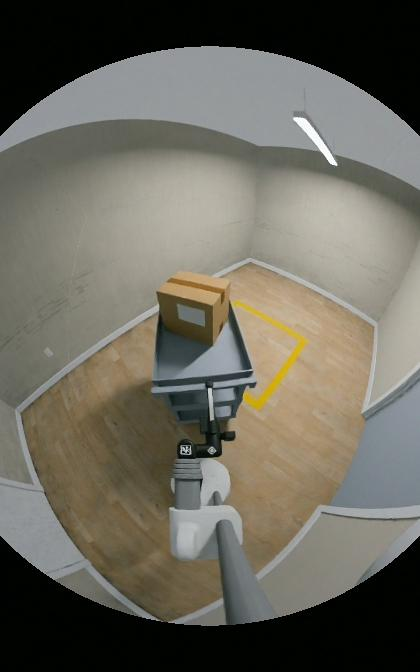

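move(
  blocking=false,
  r2={"base":{"translate_m":0.06,"strafe_m":0.29},"pace":"slow","contact_limits":{"translate_m":0.3}},
  cameras=[],
)

wait(
  seconds=4.5,
  cameras=[],
)

move(
  blocking=false,
  r2={"base":{"rotate_rad":-0.265},"pace":"slow"},
  cameras=[],
)

wait(
  seconds=2,
  cameras=[],
)

move(
  blocking=false,
  r2={"base":{"translate_m":0.06,"strafe_m":0.29},"pace":"slow","contact_limits":{"translate_m":0.3}},
  cameras=[],
)

wait(
  seconds=4.5,
  cameras=[],
)

move(
  blocking=false,
  r2={"base":{"rotate_rad":-0.265},"pace":"slow"},
  cameras=[],
)

wait(
  seconds=2,
  cameras=["r2_head_camera","r2_head_left_camera","r2_head_right_camera"],
)

Scene clock: 570.73 s.
move: r2 moving
r1: as last shown
r1.base_tilt: forward=-1.6 right=+1.3
r1.lidar_m: 3.74 2.58 1.92 1.84 1.97 2.10 2.03 2.14 2.96 2.85 3.00 3.87
r1.motor_effort: lift_m=+13(14) arm_m=-4(5) wheel_0=+1(2) wheel_1=+2(2) wheel_2=+1(1)
r1.servo_current: wrist_yaw_rad=33(59) wrist_pitch_rad=39(52) wrist_roll_rad=59(59) gripper_m=39(46)
r1.wrist_depth_mm: - - - - - - - / - - - - - - - / - - - - - - - / - - - - - - - / - - - - - - - / 1576 1618 1464 198 1537 1499 1464 / 1138 1078 179 183 162 1008 1060
r2.base_odometry: x=-1.934 y=-5.285 heading=-2.895
r2.turned_by_wheels: +0.000
r2.turned_by_imu: +0.000
r2.base_tilt: forward=-0.7 right=+0.1
r2.lidar_m: 0.41 0.42 1.84 1.65 1.40 1.45 1.11 0.96 0.95 1.21 1.97 0.44
r2.base_status: translate_m moving; strafe_m moving
r2.joint_positions: lift_m=+0.687 arm_m=+0.000 wrist_yaw_rad=+0.001 wrist_pitch_rad=+0.002 wrist_roll_rad=+1.568 gripper_m=-0.028
r2.joint_status: not commanded
r2.measured_speeds: translate_m=+0.010 strafe_m=+0.049 rotate_rad=-0.001 lift_m=+0.000 arm_m=+0.000 wrist_yaw_rad=-0.028 wrist_pitch_rad=+0.000 wrist_roll_rad=+0.000
r2.motor_effort: lift_m=+21(21) arm_m=-4(5) wheel_0=-8(9) wheel_1=+8(9) wheel_2=-7(7)
r2.servo_current: wrist_yaw_rad=52(59) wrist_pitch_rad=46(46) wrist_roll_rad=46(52) gripper_m=124(130)
r2.contact_limits: translate_m 0.3
r2.hand_pose: x=+0.4594 y=-0.0873 z=+0.8645 quat_wxyz=(+0.708, +0.706, +0.001, +0.000) (m; r2's base frame)
r2.wrist_depth_mm: - - - 210 272 278 277 / - - - 206 267 1708 1160 / - - - 206 265 854 - / - - 525 262 262 866 - / - - 500 202 259 842 - / - 535 185 198 178 152 - / - - 597 - - - -
pictures: none
No camera images: "cameras" was empty.

Scene clock: 574.43 s.
earlier move: r2 done
r1.base_odometry: x=-2.731 y=+2.033 heading=+2.834
r1.turned_by_wheels: +0.000
r1.turned_by_imu: +0.000
r1.base_tilt: forward=-1.6 right=+1.3
r1.lidar_m: 3.74 2.57 1.91 1.85 1.92 2.10 2.00 2.13 2.98 2.89 3.01 3.87
r1.base_status: not commanded
r1.joint_positions: lift_m=+0.250 arm_m=+0.000 wrist_yaw_rad=-0.002 wrist_pitch_rad=+0.002 wrist_roll_rad=+0.000 gripper_m=-0.020
r1.joint_status: not commanded
r1.measured_speeds: all 0
r1.motor_effort: lift_m=+14(14) arm_m=-4(5) wheel_0=+2(2) wheel_1=+2(2) wheel_2=+1(1)
r1.servo_current: wrist_yaw_rad=52(78) wrist_pitch_rad=39(52) wrist_roll_rad=39(65) gripper_m=46(46)
r1.hand_pose: x=+0.4592 y=-0.0881 z=+0.4280 quat_wxyz=(+1.000, +0.000, +0.001, -0.001) (m; r1's base frame)
r1.wrist_depth_mm: - - - - - - - / - - - - - - - / - - - - - - - / - - - - - - - / - - - - - - - / 1618 1618 1464 198 1499 1537 1464 / 1160 1060 179 183 161 1025 1078
r2.base_odometry: x=-1.922 y=-5.568 heading=-2.895
r2.turned_by_wheels: +0.000
r2.turned_by_imu: +0.001
r2.base_tilt: forward=-0.7 right=+0.1
r2.lidar_m: 0.44 0.49 1.61 1.51 1.27 1.28 1.36 1.20 1.20 1.51 2.48 0.43
r2.base_status: done
r2.joint_positions: lift_m=+0.687 arm_m=+0.000 wrist_yaw_rad=-0.005 wrist_pitch_rad=+0.002 wrist_roll_rad=+1.568 gripper_m=-0.028
r2.joint_status: not commanded
r2.measured_speeds: all 0
r2.motor_effort: lift_m=+21(22) arm_m=-4(5) wheel_0=-2(12) wheel_1=+4(9) wheel_2=-7(12)
r2.servo_current: wrist_yaw_rad=52(65) wrist_pitch_rad=39(46) wrist_roll_rad=52(65) gripper_m=124(130)
r2.contact_limits: translate_m 0.3
r2.hand_pose: x=+0.4589 y=-0.0888 z=+0.8645 quat_wxyz=(+0.708, +0.706, -0.001, -0.002) (m; r2's base frame)
r2.wrist_depth_mm: - - - 162 216 1576 - / - - 580 168 224 768 - / - - 473 175 231 - - / - - 500 180 241 854 - / - - 591 186 249 - - / - - 181 193 178 - - / - - - - - 1430 492
wait: 3.70 of 4.5 s (r2 has come to rest)
pictures: none
No camera images: "cameras" was empty.

Scene clock: 574.93 s.
move: r2 moving
r1: as last shown
r1.base_tilt: forward=-1.6 right=+1.2
r1.lidar_m: 3.74 2.60 1.91 1.83 1.94 2.11 2.00 2.15 3.01 2.89 3.01 3.85
r1.motor_effort: lift_m=+14(14) arm_m=-4(4) wheel_0=+2(2) wheel_1=+2(2) wheel_2=+1(1)
r1.servo_current: wrist_yaw_rad=52(52) wrist_pitch_rad=46(46) wrist_roll_rad=46(52) gripper_m=39(46)
r1.wrist_depth_mm: - - - - - - - / - - - - - - - / - - - - - - - / - - - - - - - / - - - - - - - / 1661 1576 1430 198 1537 1464 1499 / 1160 1078 178 183 162 1025 1042
r2.base_odometry: x=-1.922 y=-5.568 heading=-3.019
r2.turned_by_wheels: -0.124
r2.turned_by_imu: -0.120
r2.base_tilt: forward=-0.7 right=+0.1
r2.lidar_m: 0.42 0.43 1.59 1.63 1.29 1.28 1.43 1.21 1.19 1.31 2.03 0.46
r2.base_status: rotate_rad moving
r2.joint_positions: lift_m=+0.687 arm_m=+0.000 wrist_yaw_rad=+0.006 wrist_pitch_rad=+0.002 wrist_roll_rad=+1.568 gripper_m=-0.028
r2.joint_status: not commanded
r2.measured_speeds: translate_m=+0.000 strafe_m=-0.001 rotate_rad=-0.495 lift_m=+0.000 arm_m=+0.000 wrist_yaw_rad=+0.000 wrist_pitch_rad=+0.000 wrist_roll_rad=+0.000
r2.motor_effort: lift_m=+21(21) arm_m=-4(4) wheel_0=+11(13) wheel_1=+9(9) wheel_2=+14(14)
r2.servo_current: wrist_yaw_rad=52(65) wrist_pitch_rad=33(46) wrist_roll_rad=33(59) gripper_m=124(130)
r2.hand_pose: x=+0.4598 y=-0.0857 z=+0.8645 quat_wxyz=(+0.708, +0.706, +0.003, +0.001) (m; r2's base frame)
r2.wrist_depth_mm: - - - 178 235 1618 1160 / - - - 181 238 809 - / - - 549 185 242 831 - / - - 477 187 247 854 - / - - 544 191 251 866 - / - - 185 194 179 - - / - - - - - 132 -
pictures: none
No camera images: "cameras" was empty.

Scene clock: 575.77 s.
earlier move: r2 done
r1.base_odometry: x=-2.731 y=+2.033 heading=+2.834
r1.turned_by_wheels: +0.000
r1.turned_by_imu: +0.000
r1.base_tilt: forward=-1.6 right=+1.2
r1.lidar_m: 3.74 2.59 1.92 1.84 1.95 2.10 2.02 2.15 2.97 2.88 3.03 3.85
r1.base_status: not commanded
r1.joint_positions: lift_m=+0.250 arm_m=+0.000 wrist_yaw_rad=-0.002 wrist_pitch_rad=+0.002 wrist_roll_rad=+0.000 gripper_m=-0.020
r1.joint_status: not commanded
r1.measured_speeds: all 0
r1.motor_effort: lift_m=+14(14) arm_m=-4(5) wheel_0=+2(2) wheel_1=+2(2) wheel_2=+1(1)
r1.servo_current: wrist_yaw_rad=46(65) wrist_pitch_rad=46(46) wrist_roll_rad=46(59) gripper_m=39(52)
r1.hand_pose: x=+0.4592 y=-0.0881 z=+0.4280 quat_wxyz=(+1.000, +0.000, +0.001, -0.001) (m; r1's base frame)
r1.wrist_depth_mm: - - - - - - - / - - - - - - - / - - - - - - - / - - - - - - - / - - - - - - - / 1618 1618 1464 198 1499 1499 1464 / 1138 1078 179 183 161 1008 1060
r2.base_odometry: x=-1.922 y=-5.568 heading=+3.125
r2.turned_by_wheels: -0.140
r2.turned_by_imu: -0.136
r2.base_tilt: forward=-0.7 right=+0.0
r2.lidar_m: 0.39 0.40 1.59 1.69 1.32 1.28 1.38 1.26 1.18 1.25 1.84 0.45
r2.base_status: done
r2.joint_positions: lift_m=+0.687 arm_m=+0.000 wrist_yaw_rad=+0.004 wrist_pitch_rad=+0.002 wrist_roll_rad=+1.568 gripper_m=-0.028
r2.joint_status: not commanded
r2.measured_speeds: all 0
r2.motor_effort: lift_m=+21(21) arm_m=-4(5) wheel_0=+4(13) wheel_1=+3(9) wheel_2=+8(14)
r2.servo_current: wrist_yaw_rad=46(65) wrist_pitch_rad=46(46) wrist_roll_rad=46(59) gripper_m=124(130)
r2.hand_pose: x=+0.4597 y=-0.0862 z=+0.8645 quat_wxyz=(+0.708, +0.706, +0.002, +0.001) (m; r2's base frame)
r2.wrist_depth_mm: - - - 209 271 279 279 / - - - 206 267 1756 1138 / - - - 203 263 842 - / - - 544 200 259 866 - / - - 492 203 255 842 - / - - 186 194 176 - - / - - 574 - - - -
wait: 0.83 of 2 s (r2 has come to rest)
pictures: none
No camera images: "cameras" was empty.

Scene clock: 576.27 s.
move: r2 moving
r1: as last shown
r1.base_tilt: forward=-1.6 right=+1.3
r1.lidar_m: 3.75 2.58 1.91 1.85 1.96 2.09 1.99 2.15 2.97 2.89 3.02 3.85
r1.motor_effort: lift_m=+14(14) arm_m=-4(5) wheel_0=+1(2) wheel_1=+2(2) wheel_2=+1(1)
r1.servo_current: wrist_yaw_rad=46(59) wrist_pitch_rad=39(46) wrist_roll_rad=46(59) gripper_m=46(52)
r1.wrist_depth_mm: - - - - - - - / - - - - - - - / - - - - - - - / - - - - - - - / - - - - - - - / 1618 1618 1464 199 1499 1537 1499 / 1160 1078 179 184 162 1025 1042
r2.base_odometry: x=-1.925 y=-5.581 heading=+3.124
r2.turned_by_wheels: -0.001
r2.turned_by_imu: -0.001
r2.base_tilt: forward=-0.7 right=+0.0
r2.lidar_m: 0.37 0.40 1.58 1.67 1.30 1.27 1.36 1.25 1.19 1.28 1.87 0.44
r2.base_status: translate_m moving; strafe_m moving
r2.joint_positions: lift_m=+0.687 arm_m=+0.000 wrist_yaw_rad=+0.001 wrist_pitch_rad=+0.002 wrist_roll_rad=+1.568 gripper_m=-0.028
r2.joint_status: not commanded
r2.measured_speeds: translate_m=+0.010 strafe_m=+0.048 rotate_rad=-0.004 lift_m=+0.000 arm_m=+0.000 wrist_yaw_rad=-0.029 wrist_pitch_rad=+0.000 wrist_roll_rad=+0.000
r2.motor_effort: lift_m=+21(21) arm_m=-4(5) wheel_0=-11(11) wheel_1=+8(9) wheel_2=-7(7)
r2.servo_current: wrist_yaw_rad=39(65) wrist_pitch_rad=46(46) wrist_roll_rad=46(59) gripper_m=117(130)
r2.contact_limits: translate_m 0.3
r2.hand_pose: x=+0.4594 y=-0.0872 z=+0.8645 quat_wxyz=(+0.708, +0.706, +0.001, +0.000) (m; r2's base frame)
r2.wrist_depth_mm: - - - 211 276 283 285 / - - - 208 271 1708 1182 / - - - 205 265 1708 - / - - 549 258 259 854 - / - - 496 204 255 842 - / - - 185 194 177 - - / - - 569 - - - -
pictures: none
No camera images: "cameras" was empty.

Scene clock: 579.97 s.
earlier move: r2 done
r1.base_odometry: x=-2.731 y=+2.033 heading=+2.834
r1.turned_by_wheels: +0.000
r1.turned_by_imu: +0.000
r1.base_tilt: forward=-1.6 right=+1.2
r1.lidar_m: 3.74 2.57 1.92 1.84 1.95 2.11 2.02 2.16 3.00 2.88 3.01 3.87
r1.base_status: not commanded
r1.joint_positions: lift_m=+0.250 arm_m=+0.000 wrist_yaw_rad=-0.002 wrist_pitch_rad=+0.002 wrist_roll_rad=+0.000 gripper_m=-0.020
r1.joint_status: not commanded
r1.measured_speeds: all 0
r1.motor_effort: lift_m=+14(14) arm_m=-5(5) wheel_0=+2(2) wheel_1=+2(2) wheel_2=+1(1)
r1.servo_current: wrist_yaw_rad=52(65) wrist_pitch_rad=39(52) wrist_roll_rad=59(65) gripper_m=39(52)
r1.hand_pose: x=+0.4592 y=-0.0881 z=+0.4280 quat_wxyz=(+1.000, +0.000, +0.001, -0.001) (m; r1's base frame)
r1.wrist_depth_mm: - - - - - - - / - - - - - - - / - - - - - - - / - - - - - - - / - - - - - - - / 1661 1618 1430 198 1499 1464 1430 / 1138 1078 179 183 162 1008 1042
r2.base_odometry: x=-1.987 y=-5.857 heading=+3.124
r2.turned_by_wheels: +0.000
r2.turned_by_imu: +0.000
r2.base_tilt: forward=-0.7 right=+0.1
r2.lidar_m: 0.41 0.47 1.32 1.41 1.28 1.18 1.23 1.52 1.48 1.55 2.21 0.40
r2.base_status: done
r2.joint_positions: lift_m=+0.687 arm_m=+0.000 wrist_yaw_rad=-0.004 wrist_pitch_rad=+0.004 wrist_roll_rad=+1.568 gripper_m=-0.029
r2.joint_status: not commanded
r2.measured_speeds: all 0
r2.motor_effort: lift_m=+21(21) arm_m=-4(5) wheel_0=-5(13) wheel_1=+4(10) wheel_2=-9(12)
r2.servo_current: wrist_yaw_rad=59(65) wrist_pitch_rad=46(52) wrist_roll_rad=46(59) gripper_m=85(130)
r2.contact_limits: translate_m 0.3
r2.hand_pose: x=+0.4589 y=-0.0887 z=+0.8637 quat_wxyz=(+0.708, +0.706, +0.000, -0.003) (m; r2's base frame)
r2.wrist_depth_mm: - - - 141 196 1537 - / - - 535 146 204 - - / - 455 442 150 210 - - / - 504 480 156 218 831 - / - - 559 163 226 - - / - - 185 167 178 - - / - 136 - - - 1397 480
wait: 3.70 of 4.5 s (r2 has come to rest)
pictures: none
No camera images: "cameras" was empty.

Scene clock: 580.47 s.
move: r2 moving
r1: as last shown
r1.lidar_m: 3.75 2.61 1.92 1.85 1.96 2.10 2.01 2.13 2.98 2.88 3.03 3.87
r1.motor_effort: lift_m=+14(14) arm_m=-4(5) wheel_0=+2(2) wheel_1=+2(2) wheel_2=+1(1)
r1.servo_current: wrist_yaw_rad=46(65) wrist_pitch_rad=39(52) wrist_roll_rad=52(65) gripper_m=39(46)
r1.wrist_depth_mm: - - - - - - - / - - - - - - - / - - - - - - - / - - - - - - - / - - - - - - - / 1576 1576 1464 198 1464 1499 1499 / 1138 1098 179 184 161 1025 1042
r2.base_odometry: x=-1.987 y=-5.857 heading=+3.001
r2.turned_by_wheels: -0.124
r2.turned_by_imu: -0.120
r2.base_tilt: forward=-0.6 right=+0.0
r2.lidar_m: 0.39 0.42 1.33 1.34 1.30 1.15 1.22 1.57 1.48 1.49 2.01 0.41
r2.base_status: rotate_rad moving
r2.joint_positions: lift_m=+0.687 arm_m=+0.000 wrist_yaw_rad=+0.004 wrist_pitch_rad=+0.005 wrist_roll_rad=+1.568 gripper_m=-0.029
r2.joint_status: not commanded
r2.measured_speeds: translate_m=-0.001 strafe_m=+0.000 rotate_rad=-0.490 lift_m=+0.000 arm_m=+0.000 wrist_yaw_rad=+0.000 wrist_pitch_rad=+0.002 wrist_roll_rad=+0.000
r2.motor_effort: lift_m=+21(21) arm_m=-4(4) wheel_0=+10(13) wheel_1=+9(9) wheel_2=+13(13)
r2.servo_current: wrist_yaw_rad=59(59) wrist_pitch_rad=46(46) wrist_roll_rad=46(52) gripper_m=91(91)
r2.hand_pose: x=+0.4597 y=-0.0862 z=+0.8635 quat_wxyz=(+0.708, +0.706, +0.003, +0.000) (m; r2's base frame)
r2.wrist_depth_mm: - - - 157 215 1576 1160 / - - - 159 218 1537 - / - - 521 162 221 809 - / - 473 455 164 225 820 - / - - 512 168 229 842 - / - 585 187 169 179 - - / - - - - - - -
pictures: none
No camera images: "cameras" was empty.

Scene clock: 581.30 s.
earlier move: r2 done
r1.base_odometry: x=-2.731 y=+2.033 heading=+2.834
r1.turned_by_wheels: +0.000
r1.turned_by_imu: +0.000
r1.base_tilt: forward=-1.6 right=+1.2
r1.lidar_m: 3.74 2.60 1.92 1.84 1.96 2.10 2.03 2.14 2.95 2.86 3.01 3.88
r1.base_status: not commanded
r1.joint_positions: lift_m=+0.250 arm_m=+0.000 wrist_yaw_rad=-0.002 wrist_pitch_rad=+0.002 wrist_roll_rad=+0.000 gripper_m=-0.020
r1.joint_status: not commanded
r1.measured_speeds: all 0
r1.motor_effort: lift_m=+14(14) arm_m=-4(5) wheel_0=+2(2) wheel_1=+2(2) wheel_2=+1(1)
r1.servo_current: wrist_yaw_rad=33(65) wrist_pitch_rad=46(52) wrist_roll_rad=46(65) gripper_m=39(52)
r1.hand_pose: x=+0.4592 y=-0.0881 z=+0.4280 quat_wxyz=(+1.000, +0.000, +0.001, -0.001) (m; r1's base frame)
r1.wrist_depth_mm: - - - - - - - / - - - - - - - / - - - - - - - / - - - - - - - / - - - - - - - / 1576 1537 1499 199 1537 1499 1464 / 1138 1060 178 183 162 1008 1060
r2.base_odometry: x=-1.987 y=-5.857 heading=+2.860
r2.turned_by_wheels: -0.140
r2.turned_by_imu: -0.136
r2.base_tilt: forward=-0.7 right=+0.1
r2.lidar_m: 0.34 0.40 1.32 1.33 1.43 1.17 1.18 1.40 1.46 1.47 1.83 0.43
r2.base_status: done
r2.joint_positions: lift_m=+0.687 arm_m=+0.000 wrist_yaw_rad=+0.003 wrist_pitch_rad=+0.005 wrist_roll_rad=+1.568 gripper_m=-0.029
r2.joint_status: not commanded
r2.measured_speeds: all 0
r2.motor_effort: lift_m=+21(21) arm_m=-4(4) wheel_0=+5(13) wheel_1=+4(9) wheel_2=+7(13)
r2.servo_current: wrist_yaw_rad=52(59) wrist_pitch_rad=46(46) wrist_roll_rad=39(59) gripper_m=91(98)
r2.hand_pose: x=+0.4596 y=-0.0865 z=+0.8635 quat_wxyz=(+0.708, +0.706, +0.003, -0.001) (m; r2's base frame)
r2.wrist_depth_mm: - - - 187 250 270 259 / - - - 183 245 1661 1160 / - - - 180 241 831 - / - - 525 236 236 842 - / - 484 466 174 232 831 - / - - 186 171 178 - - / - 144 544 - - - -
wait: 0.83 of 2 s (r2 has come to rest)
pictures: r2_head_camera, r2_head_left_camera, r2_head_right_camera
Images, in order (width x height): r2_head_camera 420x560, r2_head_left_camera 420x672, r2_head_right_camera 420x672.

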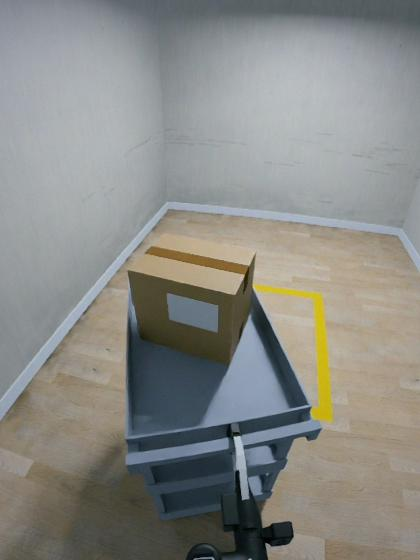

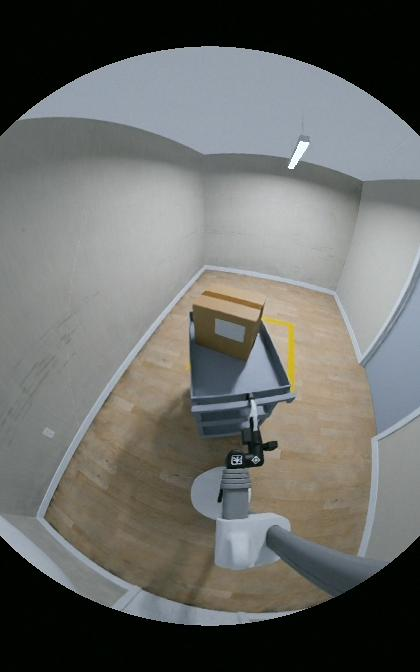

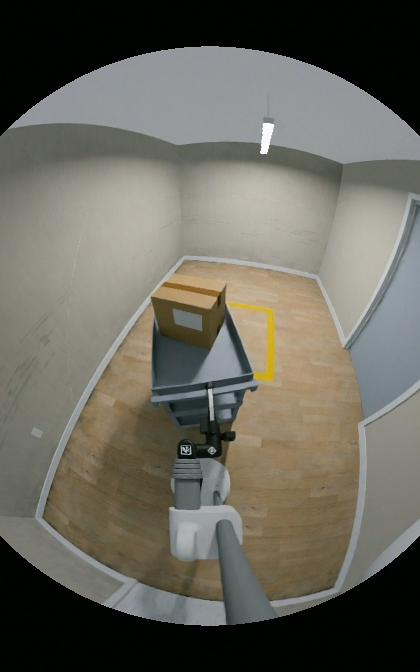

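move(
  blocking=false,
  r2={"base":{"translate_m":0.035,"strafe_m":0.22},"pace":"slow","contact_limits":{"translate_m":0.3}},
  cameras=[],
)

wait(
  seconds=4.5,
  cameras=["r2_head_camera"],
)

move(
  blocking=false,
  r2={"base":{"rotate_rad":-0.265},"pace":"slow"},
  cameras=[],
)

wait(
  seconds=2,
  cameras=["r2_head_camera","r2_head_left_camera","r2_wrist_camera"],
)

Scene clock: 591.73 s.
move: r2 moving
r1: as last shown
r1.lidar_m: 3.74 2.59 1.93 1.85 1.94 2.10 2.02 2.15 2.98 2.87 3.01 3.87
r1.motor_effort: lift_m=+14(14) arm_m=-4(5) wheel_0=+1(2) wheel_1=+2(3) wheel_2=+1(1)
r1.servo_current: wrist_yaw_rad=52(52) wrist_pitch_rad=46(52) wrist_roll_rad=59(59) gripper_m=39(46)
r1.wrist_depth_mm: - - - - - - - / - - - - - - - / - - - - - - - / - - - - - - - / - - - - - - - / 1618 1661 1464 198 1576 1499 1464 / 1138 1078 178 183 162 1008 1060
r2.base_odometry: x=-1.992 y=-5.869 heading=+2.860
r2.turned_by_wheels: -0.001
r2.turned_by_imu: +0.000
r2.base_tilt: forward=-0.7 right=+0.1
r2.lidar_m: 0.37 0.36 1.32 1.30 1.38 1.16 1.19 1.38 1.48 1.48 1.82 0.43
r2.base_status: translate_m moving; strafe_m moving
r2.joint_positions: lift_m=+0.687 arm_m=+0.000 wrist_yaw_rad=+0.000 wrist_pitch_rad=+0.005 wrist_roll_rad=+1.568 gripper_m=-0.029
r2.joint_status: not commanded
r2.measured_speeds: translate_m=+0.008 strafe_m=+0.051 rotate_rad=+0.000 lift_m=+0.000 arm_m=+0.000 wrist_yaw_rad=-0.028 wrist_pitch_rad=+0.000 wrist_roll_rad=+0.000
r2.motor_effort: lift_m=+21(21) arm_m=-4(4) wheel_0=-11(12) wheel_1=+8(8) wheel_2=-6(6)
r2.servo_current: wrist_yaw_rad=52(59) wrist_pitch_rad=46(46) wrist_roll_rad=52(59) gripper_m=91(98)
r2.contact_limits: translate_m 0.3
r2.hand_pose: x=+0.4593 y=-0.0874 z=+0.8635 quat_wxyz=(+0.708, +0.706, +0.002, -0.002) (m; r2's base frame)
r2.wrist_depth_mm: - - - 238 254 268 264 / - - - 185 247 1661 1160 / - - - 181 243 1708 - / - - 535 178 237 842 - / - 477 466 175 233 831 - / - - 186 170 178 - - / - 145 535 - 224 - -
pictures: none
No camera images: "cameras" was empty.

Scene clock: 594.67 s.
earlier move: r2 done
r1.base_odometry: x=-2.731 y=+2.033 heading=+2.834
r1.turned_by_wheels: +0.000
r1.turned_by_imu: +0.000
r1.base_tilt: forward=-1.6 right=+1.3
r1.lidar_m: 3.72 2.59 1.93 1.86 1.95 2.11 2.02 2.15 2.98 2.85 3.02 3.89
r1.base_status: not commanded
r1.joint_positions: lift_m=+0.250 arm_m=+0.000 wrist_yaw_rad=-0.002 wrist_pitch_rad=+0.002 wrist_roll_rad=+0.000 gripper_m=-0.020
r1.joint_status: not commanded
r1.measured_speeds: all 0
r1.motor_effort: lift_m=+14(14) arm_m=-4(5) wheel_0=+2(2) wheel_1=+2(3) wheel_2=+1(1)
r1.servo_current: wrist_yaw_rad=59(78) wrist_pitch_rad=39(52) wrist_roll_rad=39(65) gripper_m=39(52)
r1.hand_pose: x=+0.4592 y=-0.0881 z=+0.4280 quat_wxyz=(+1.000, +0.000, +0.001, -0.001) (m; r1's base frame)
r1.wrist_depth_mm: - - - - - - - / - - - - - - - / - - - - - - - / - - - - - - - / - - - - - - - / 1618 1576 1464 198 1499 1537 1464 / 1138 1098 178 183 161 1008 1042
r2.base_odometry: x=-2.081 y=-6.058 heading=+2.860
r2.turned_by_wheels: +0.000
r2.turned_by_imu: +0.000
r2.base_tilt: forward=-0.7 right=+0.1
r2.lidar_m: 0.41 0.42 1.10 1.10 1.32 1.15 1.12 1.34 1.67 1.69 2.11 0.41
r2.base_status: done
r2.joint_positions: lift_m=+0.687 arm_m=+0.000 wrist_yaw_rad=-0.005 wrist_pitch_rad=+0.005 wrist_roll_rad=+1.568 gripper_m=-0.029
r2.joint_status: not commanded
r2.measured_speeds: all 0
r2.motor_effort: lift_m=+21(21) arm_m=-4(4) wheel_0=-2(15) wheel_1=+5(10) wheel_2=-9(12)
r2.servo_current: wrist_yaw_rad=46(65) wrist_pitch_rad=46(52) wrist_roll_rad=39(59) gripper_m=91(104)
r2.contact_limits: translate_m 0.3
r2.hand_pose: x=+0.4589 y=-0.0889 z=+0.8635 quat_wxyz=(+0.708, +0.706, +0.000, -0.004) (m; r2's base frame)
r2.wrist_depth_mm: - - - 156 213 1661 1160 / - - - 158 216 1430 - / - - 508 160 220 820 - / - 477 459 163 224 831 - / - - 512 167 228 842 - / - - 187 169 177 - - / - 137 - - - - -
wait: 2.93 of 4.5 s (r2 has come to rest)
pictures: r2_head_camera
Images, in order (width x height): r2_head_camera 420x560.

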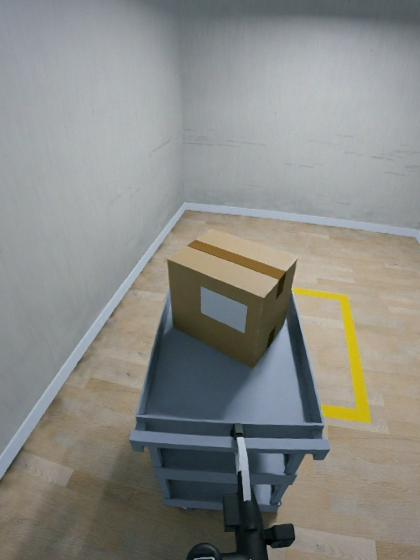

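Scene clock: 595.17 s.
move: r2 moving
r1: as last shown
r1.lidar_m: 3.74 2.61 1.91 1.84 1.96 2.13 2.03 2.16 3.00 2.89 3.03 3.87
r1.motor_effort: lift_m=+14(14) arm_m=-4(5) wheel_0=+2(2) wheel_1=+2(2) wheel_2=+1(1)
r1.servo_current: wrist_yaw_rad=52(59) wrist_pitch_rad=39(46) wrist_roll_rad=39(59) gripper_m=39(46)
r1.wrist_depth_mm: - - - - - - - / - - - - - - - / - - - - - - - / - - - - - - - / - - - - - - - / 1618 1618 1430 198 1537 1464 1464 / 1160 1060 178 184 162 991 1060
r2.base_odometry: x=-2.081 y=-6.058 heading=+2.736
r2.turned_by_wheels: -0.124
r2.turned_by_imu: -0.120
r2.base_tilt: forward=-0.7 right=+0.1
r2.lidar_m: 0.38 0.38 1.13 1.11 1.24 1.20 1.15 1.29 1.72 1.67 1.94 0.44
r2.base_status: rotate_rad moving
r2.joint_positions: lift_m=+0.687 arm_m=+0.000 wrist_yaw_rad=+0.005 wrist_pitch_rad=+0.005 wrist_roll_rad=+1.569 gripper_m=-0.029
r2.joint_status: not commanded
r2.measured_speeds: translate_m=+0.001 strafe_m=+0.000 rotate_rad=-0.491 lift_m=+0.000 arm_m=+0.000 wrist_yaw_rad=+0.000 wrist_pitch_rad=+0.000 wrist_roll_rad=+0.000
r2.motor_effort: lift_m=+21(21) arm_m=-4(4) wheel_0=+11(15) wheel_1=+7(9) wheel_2=+13(13)
r2.servo_current: wrist_yaw_rad=59(59) wrist_pitch_rad=46(52) wrist_roll_rad=46(52) gripper_m=91(98)
r2.hand_pose: x=+0.4598 y=-0.0859 z=+0.8635 quat_wxyz=(+0.708, +0.706, +0.004, +0.000) (m; r2's base frame)
r2.wrist_depth_mm: - - - 170 231 1366 1042 / - - - 170 230 1618 535 / - - 615 170 231 809 - / - - 466 170 229 842 - / - - 488 170 231 820 - / - - 187 170 179 - - / - 145 - - - - -
pictures: none
No camera images: "cameras" was empty.

Scene clock: 596.00 s.
earlier move: r2 done
r1.base_odometry: x=-2.731 y=+2.033 heading=+2.834
r1.turned_by_wheels: +0.000
r1.turned_by_imu: +0.000
r1.base_tilt: forward=-1.6 right=+1.3
r1.lidar_m: 3.72 2.58 1.90 1.84 1.95 2.07 2.02 2.13 2.99 2.88 3.01 3.86
r1.base_status: not commanded
r1.joint_positions: lift_m=+0.250 arm_m=+0.000 wrist_yaw_rad=-0.002 wrist_pitch_rad=+0.002 wrist_roll_rad=+0.000 gripper_m=-0.020
r1.joint_status: not commanded
r1.measured_speeds: all 0
r1.motor_effort: lift_m=+14(14) arm_m=-4(5) wheel_0=+2(2) wheel_1=+2(2) wheel_2=+1(1)
r1.servo_current: wrist_yaw_rad=46(59) wrist_pitch_rad=33(52) wrist_roll_rad=39(59) gripper_m=39(46)
r1.hand_pose: x=+0.4592 y=-0.0881 z=+0.4280 quat_wxyz=(+1.000, +0.000, +0.001, -0.001) (m; r1's base frame)
r1.wrist_depth_mm: - - - - - - - / - - - - - - - / - - - - - - - / - - - - - - - / - - - - - - - / 1618 1618 1430 198 1537 1499 1430 / 1160 1078 179 184 162 1008 1060
r2.base_odometry: x=-2.081 y=-6.058 heading=+2.597
r2.turned_by_wheels: -0.139
r2.turned_by_imu: -0.136
r2.base_tilt: forward=-0.7 right=+0.0
r2.lidar_m: 0.37 0.36 1.15 1.11 1.17 1.24 1.14 1.21 1.69 1.69 1.75 0.42
r2.base_status: done
r2.joint_positions: lift_m=+0.687 arm_m=+0.000 wrist_yaw_rad=+0.005 wrist_pitch_rad=+0.005 wrist_roll_rad=+1.569 gripper_m=-0.029
r2.joint_status: not commanded
r2.measured_speeds: all 0
r2.motor_effort: lift_m=+21(21) arm_m=-4(4) wheel_0=+7(15) wheel_1=+3(9) wheel_2=+11(13)
r2.servo_current: wrist_yaw_rad=46(59) wrist_pitch_rad=46(52) wrist_roll_rad=46(52) gripper_m=98(104)
r2.hand_pose: x=+0.4597 y=-0.0860 z=+0.8635 quat_wxyz=(+0.708, +0.706, +0.004, +0.000) (m; r2's base frame)
r2.wrist_depth_mm: - - - 232 279 1336 1042 / - - - 260 266 1464 1118 / - - - 193 254 1661 508 / - - - 184 246 820 - / - - 462 179 236 831 - / - - 186 170 179 - - / - - 492 - 222 - -
wait: 0.83 of 2 s (r2 has come to rest)
pictures: r2_head_camera, r2_head_left_camera, r2_wrist_camera
Images, in order (width x height): r2_head_camera 420x560, r2_head_left_camera 420x672, r2_wrist_camera 616x392.

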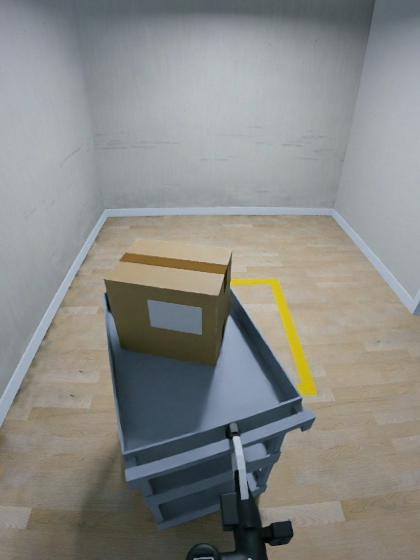

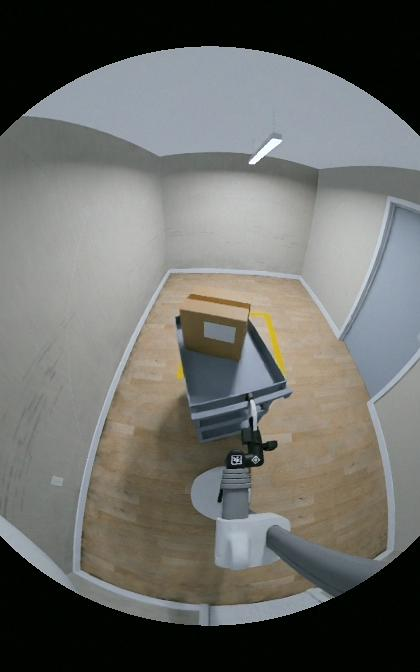

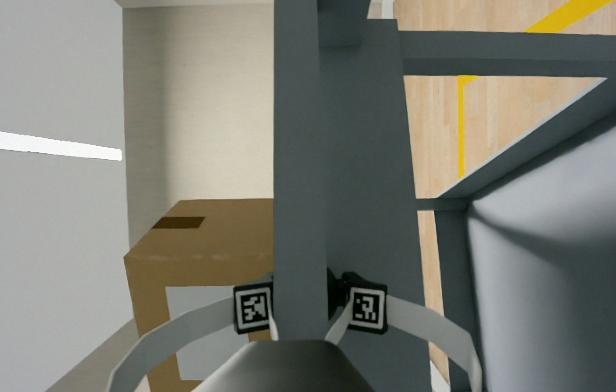

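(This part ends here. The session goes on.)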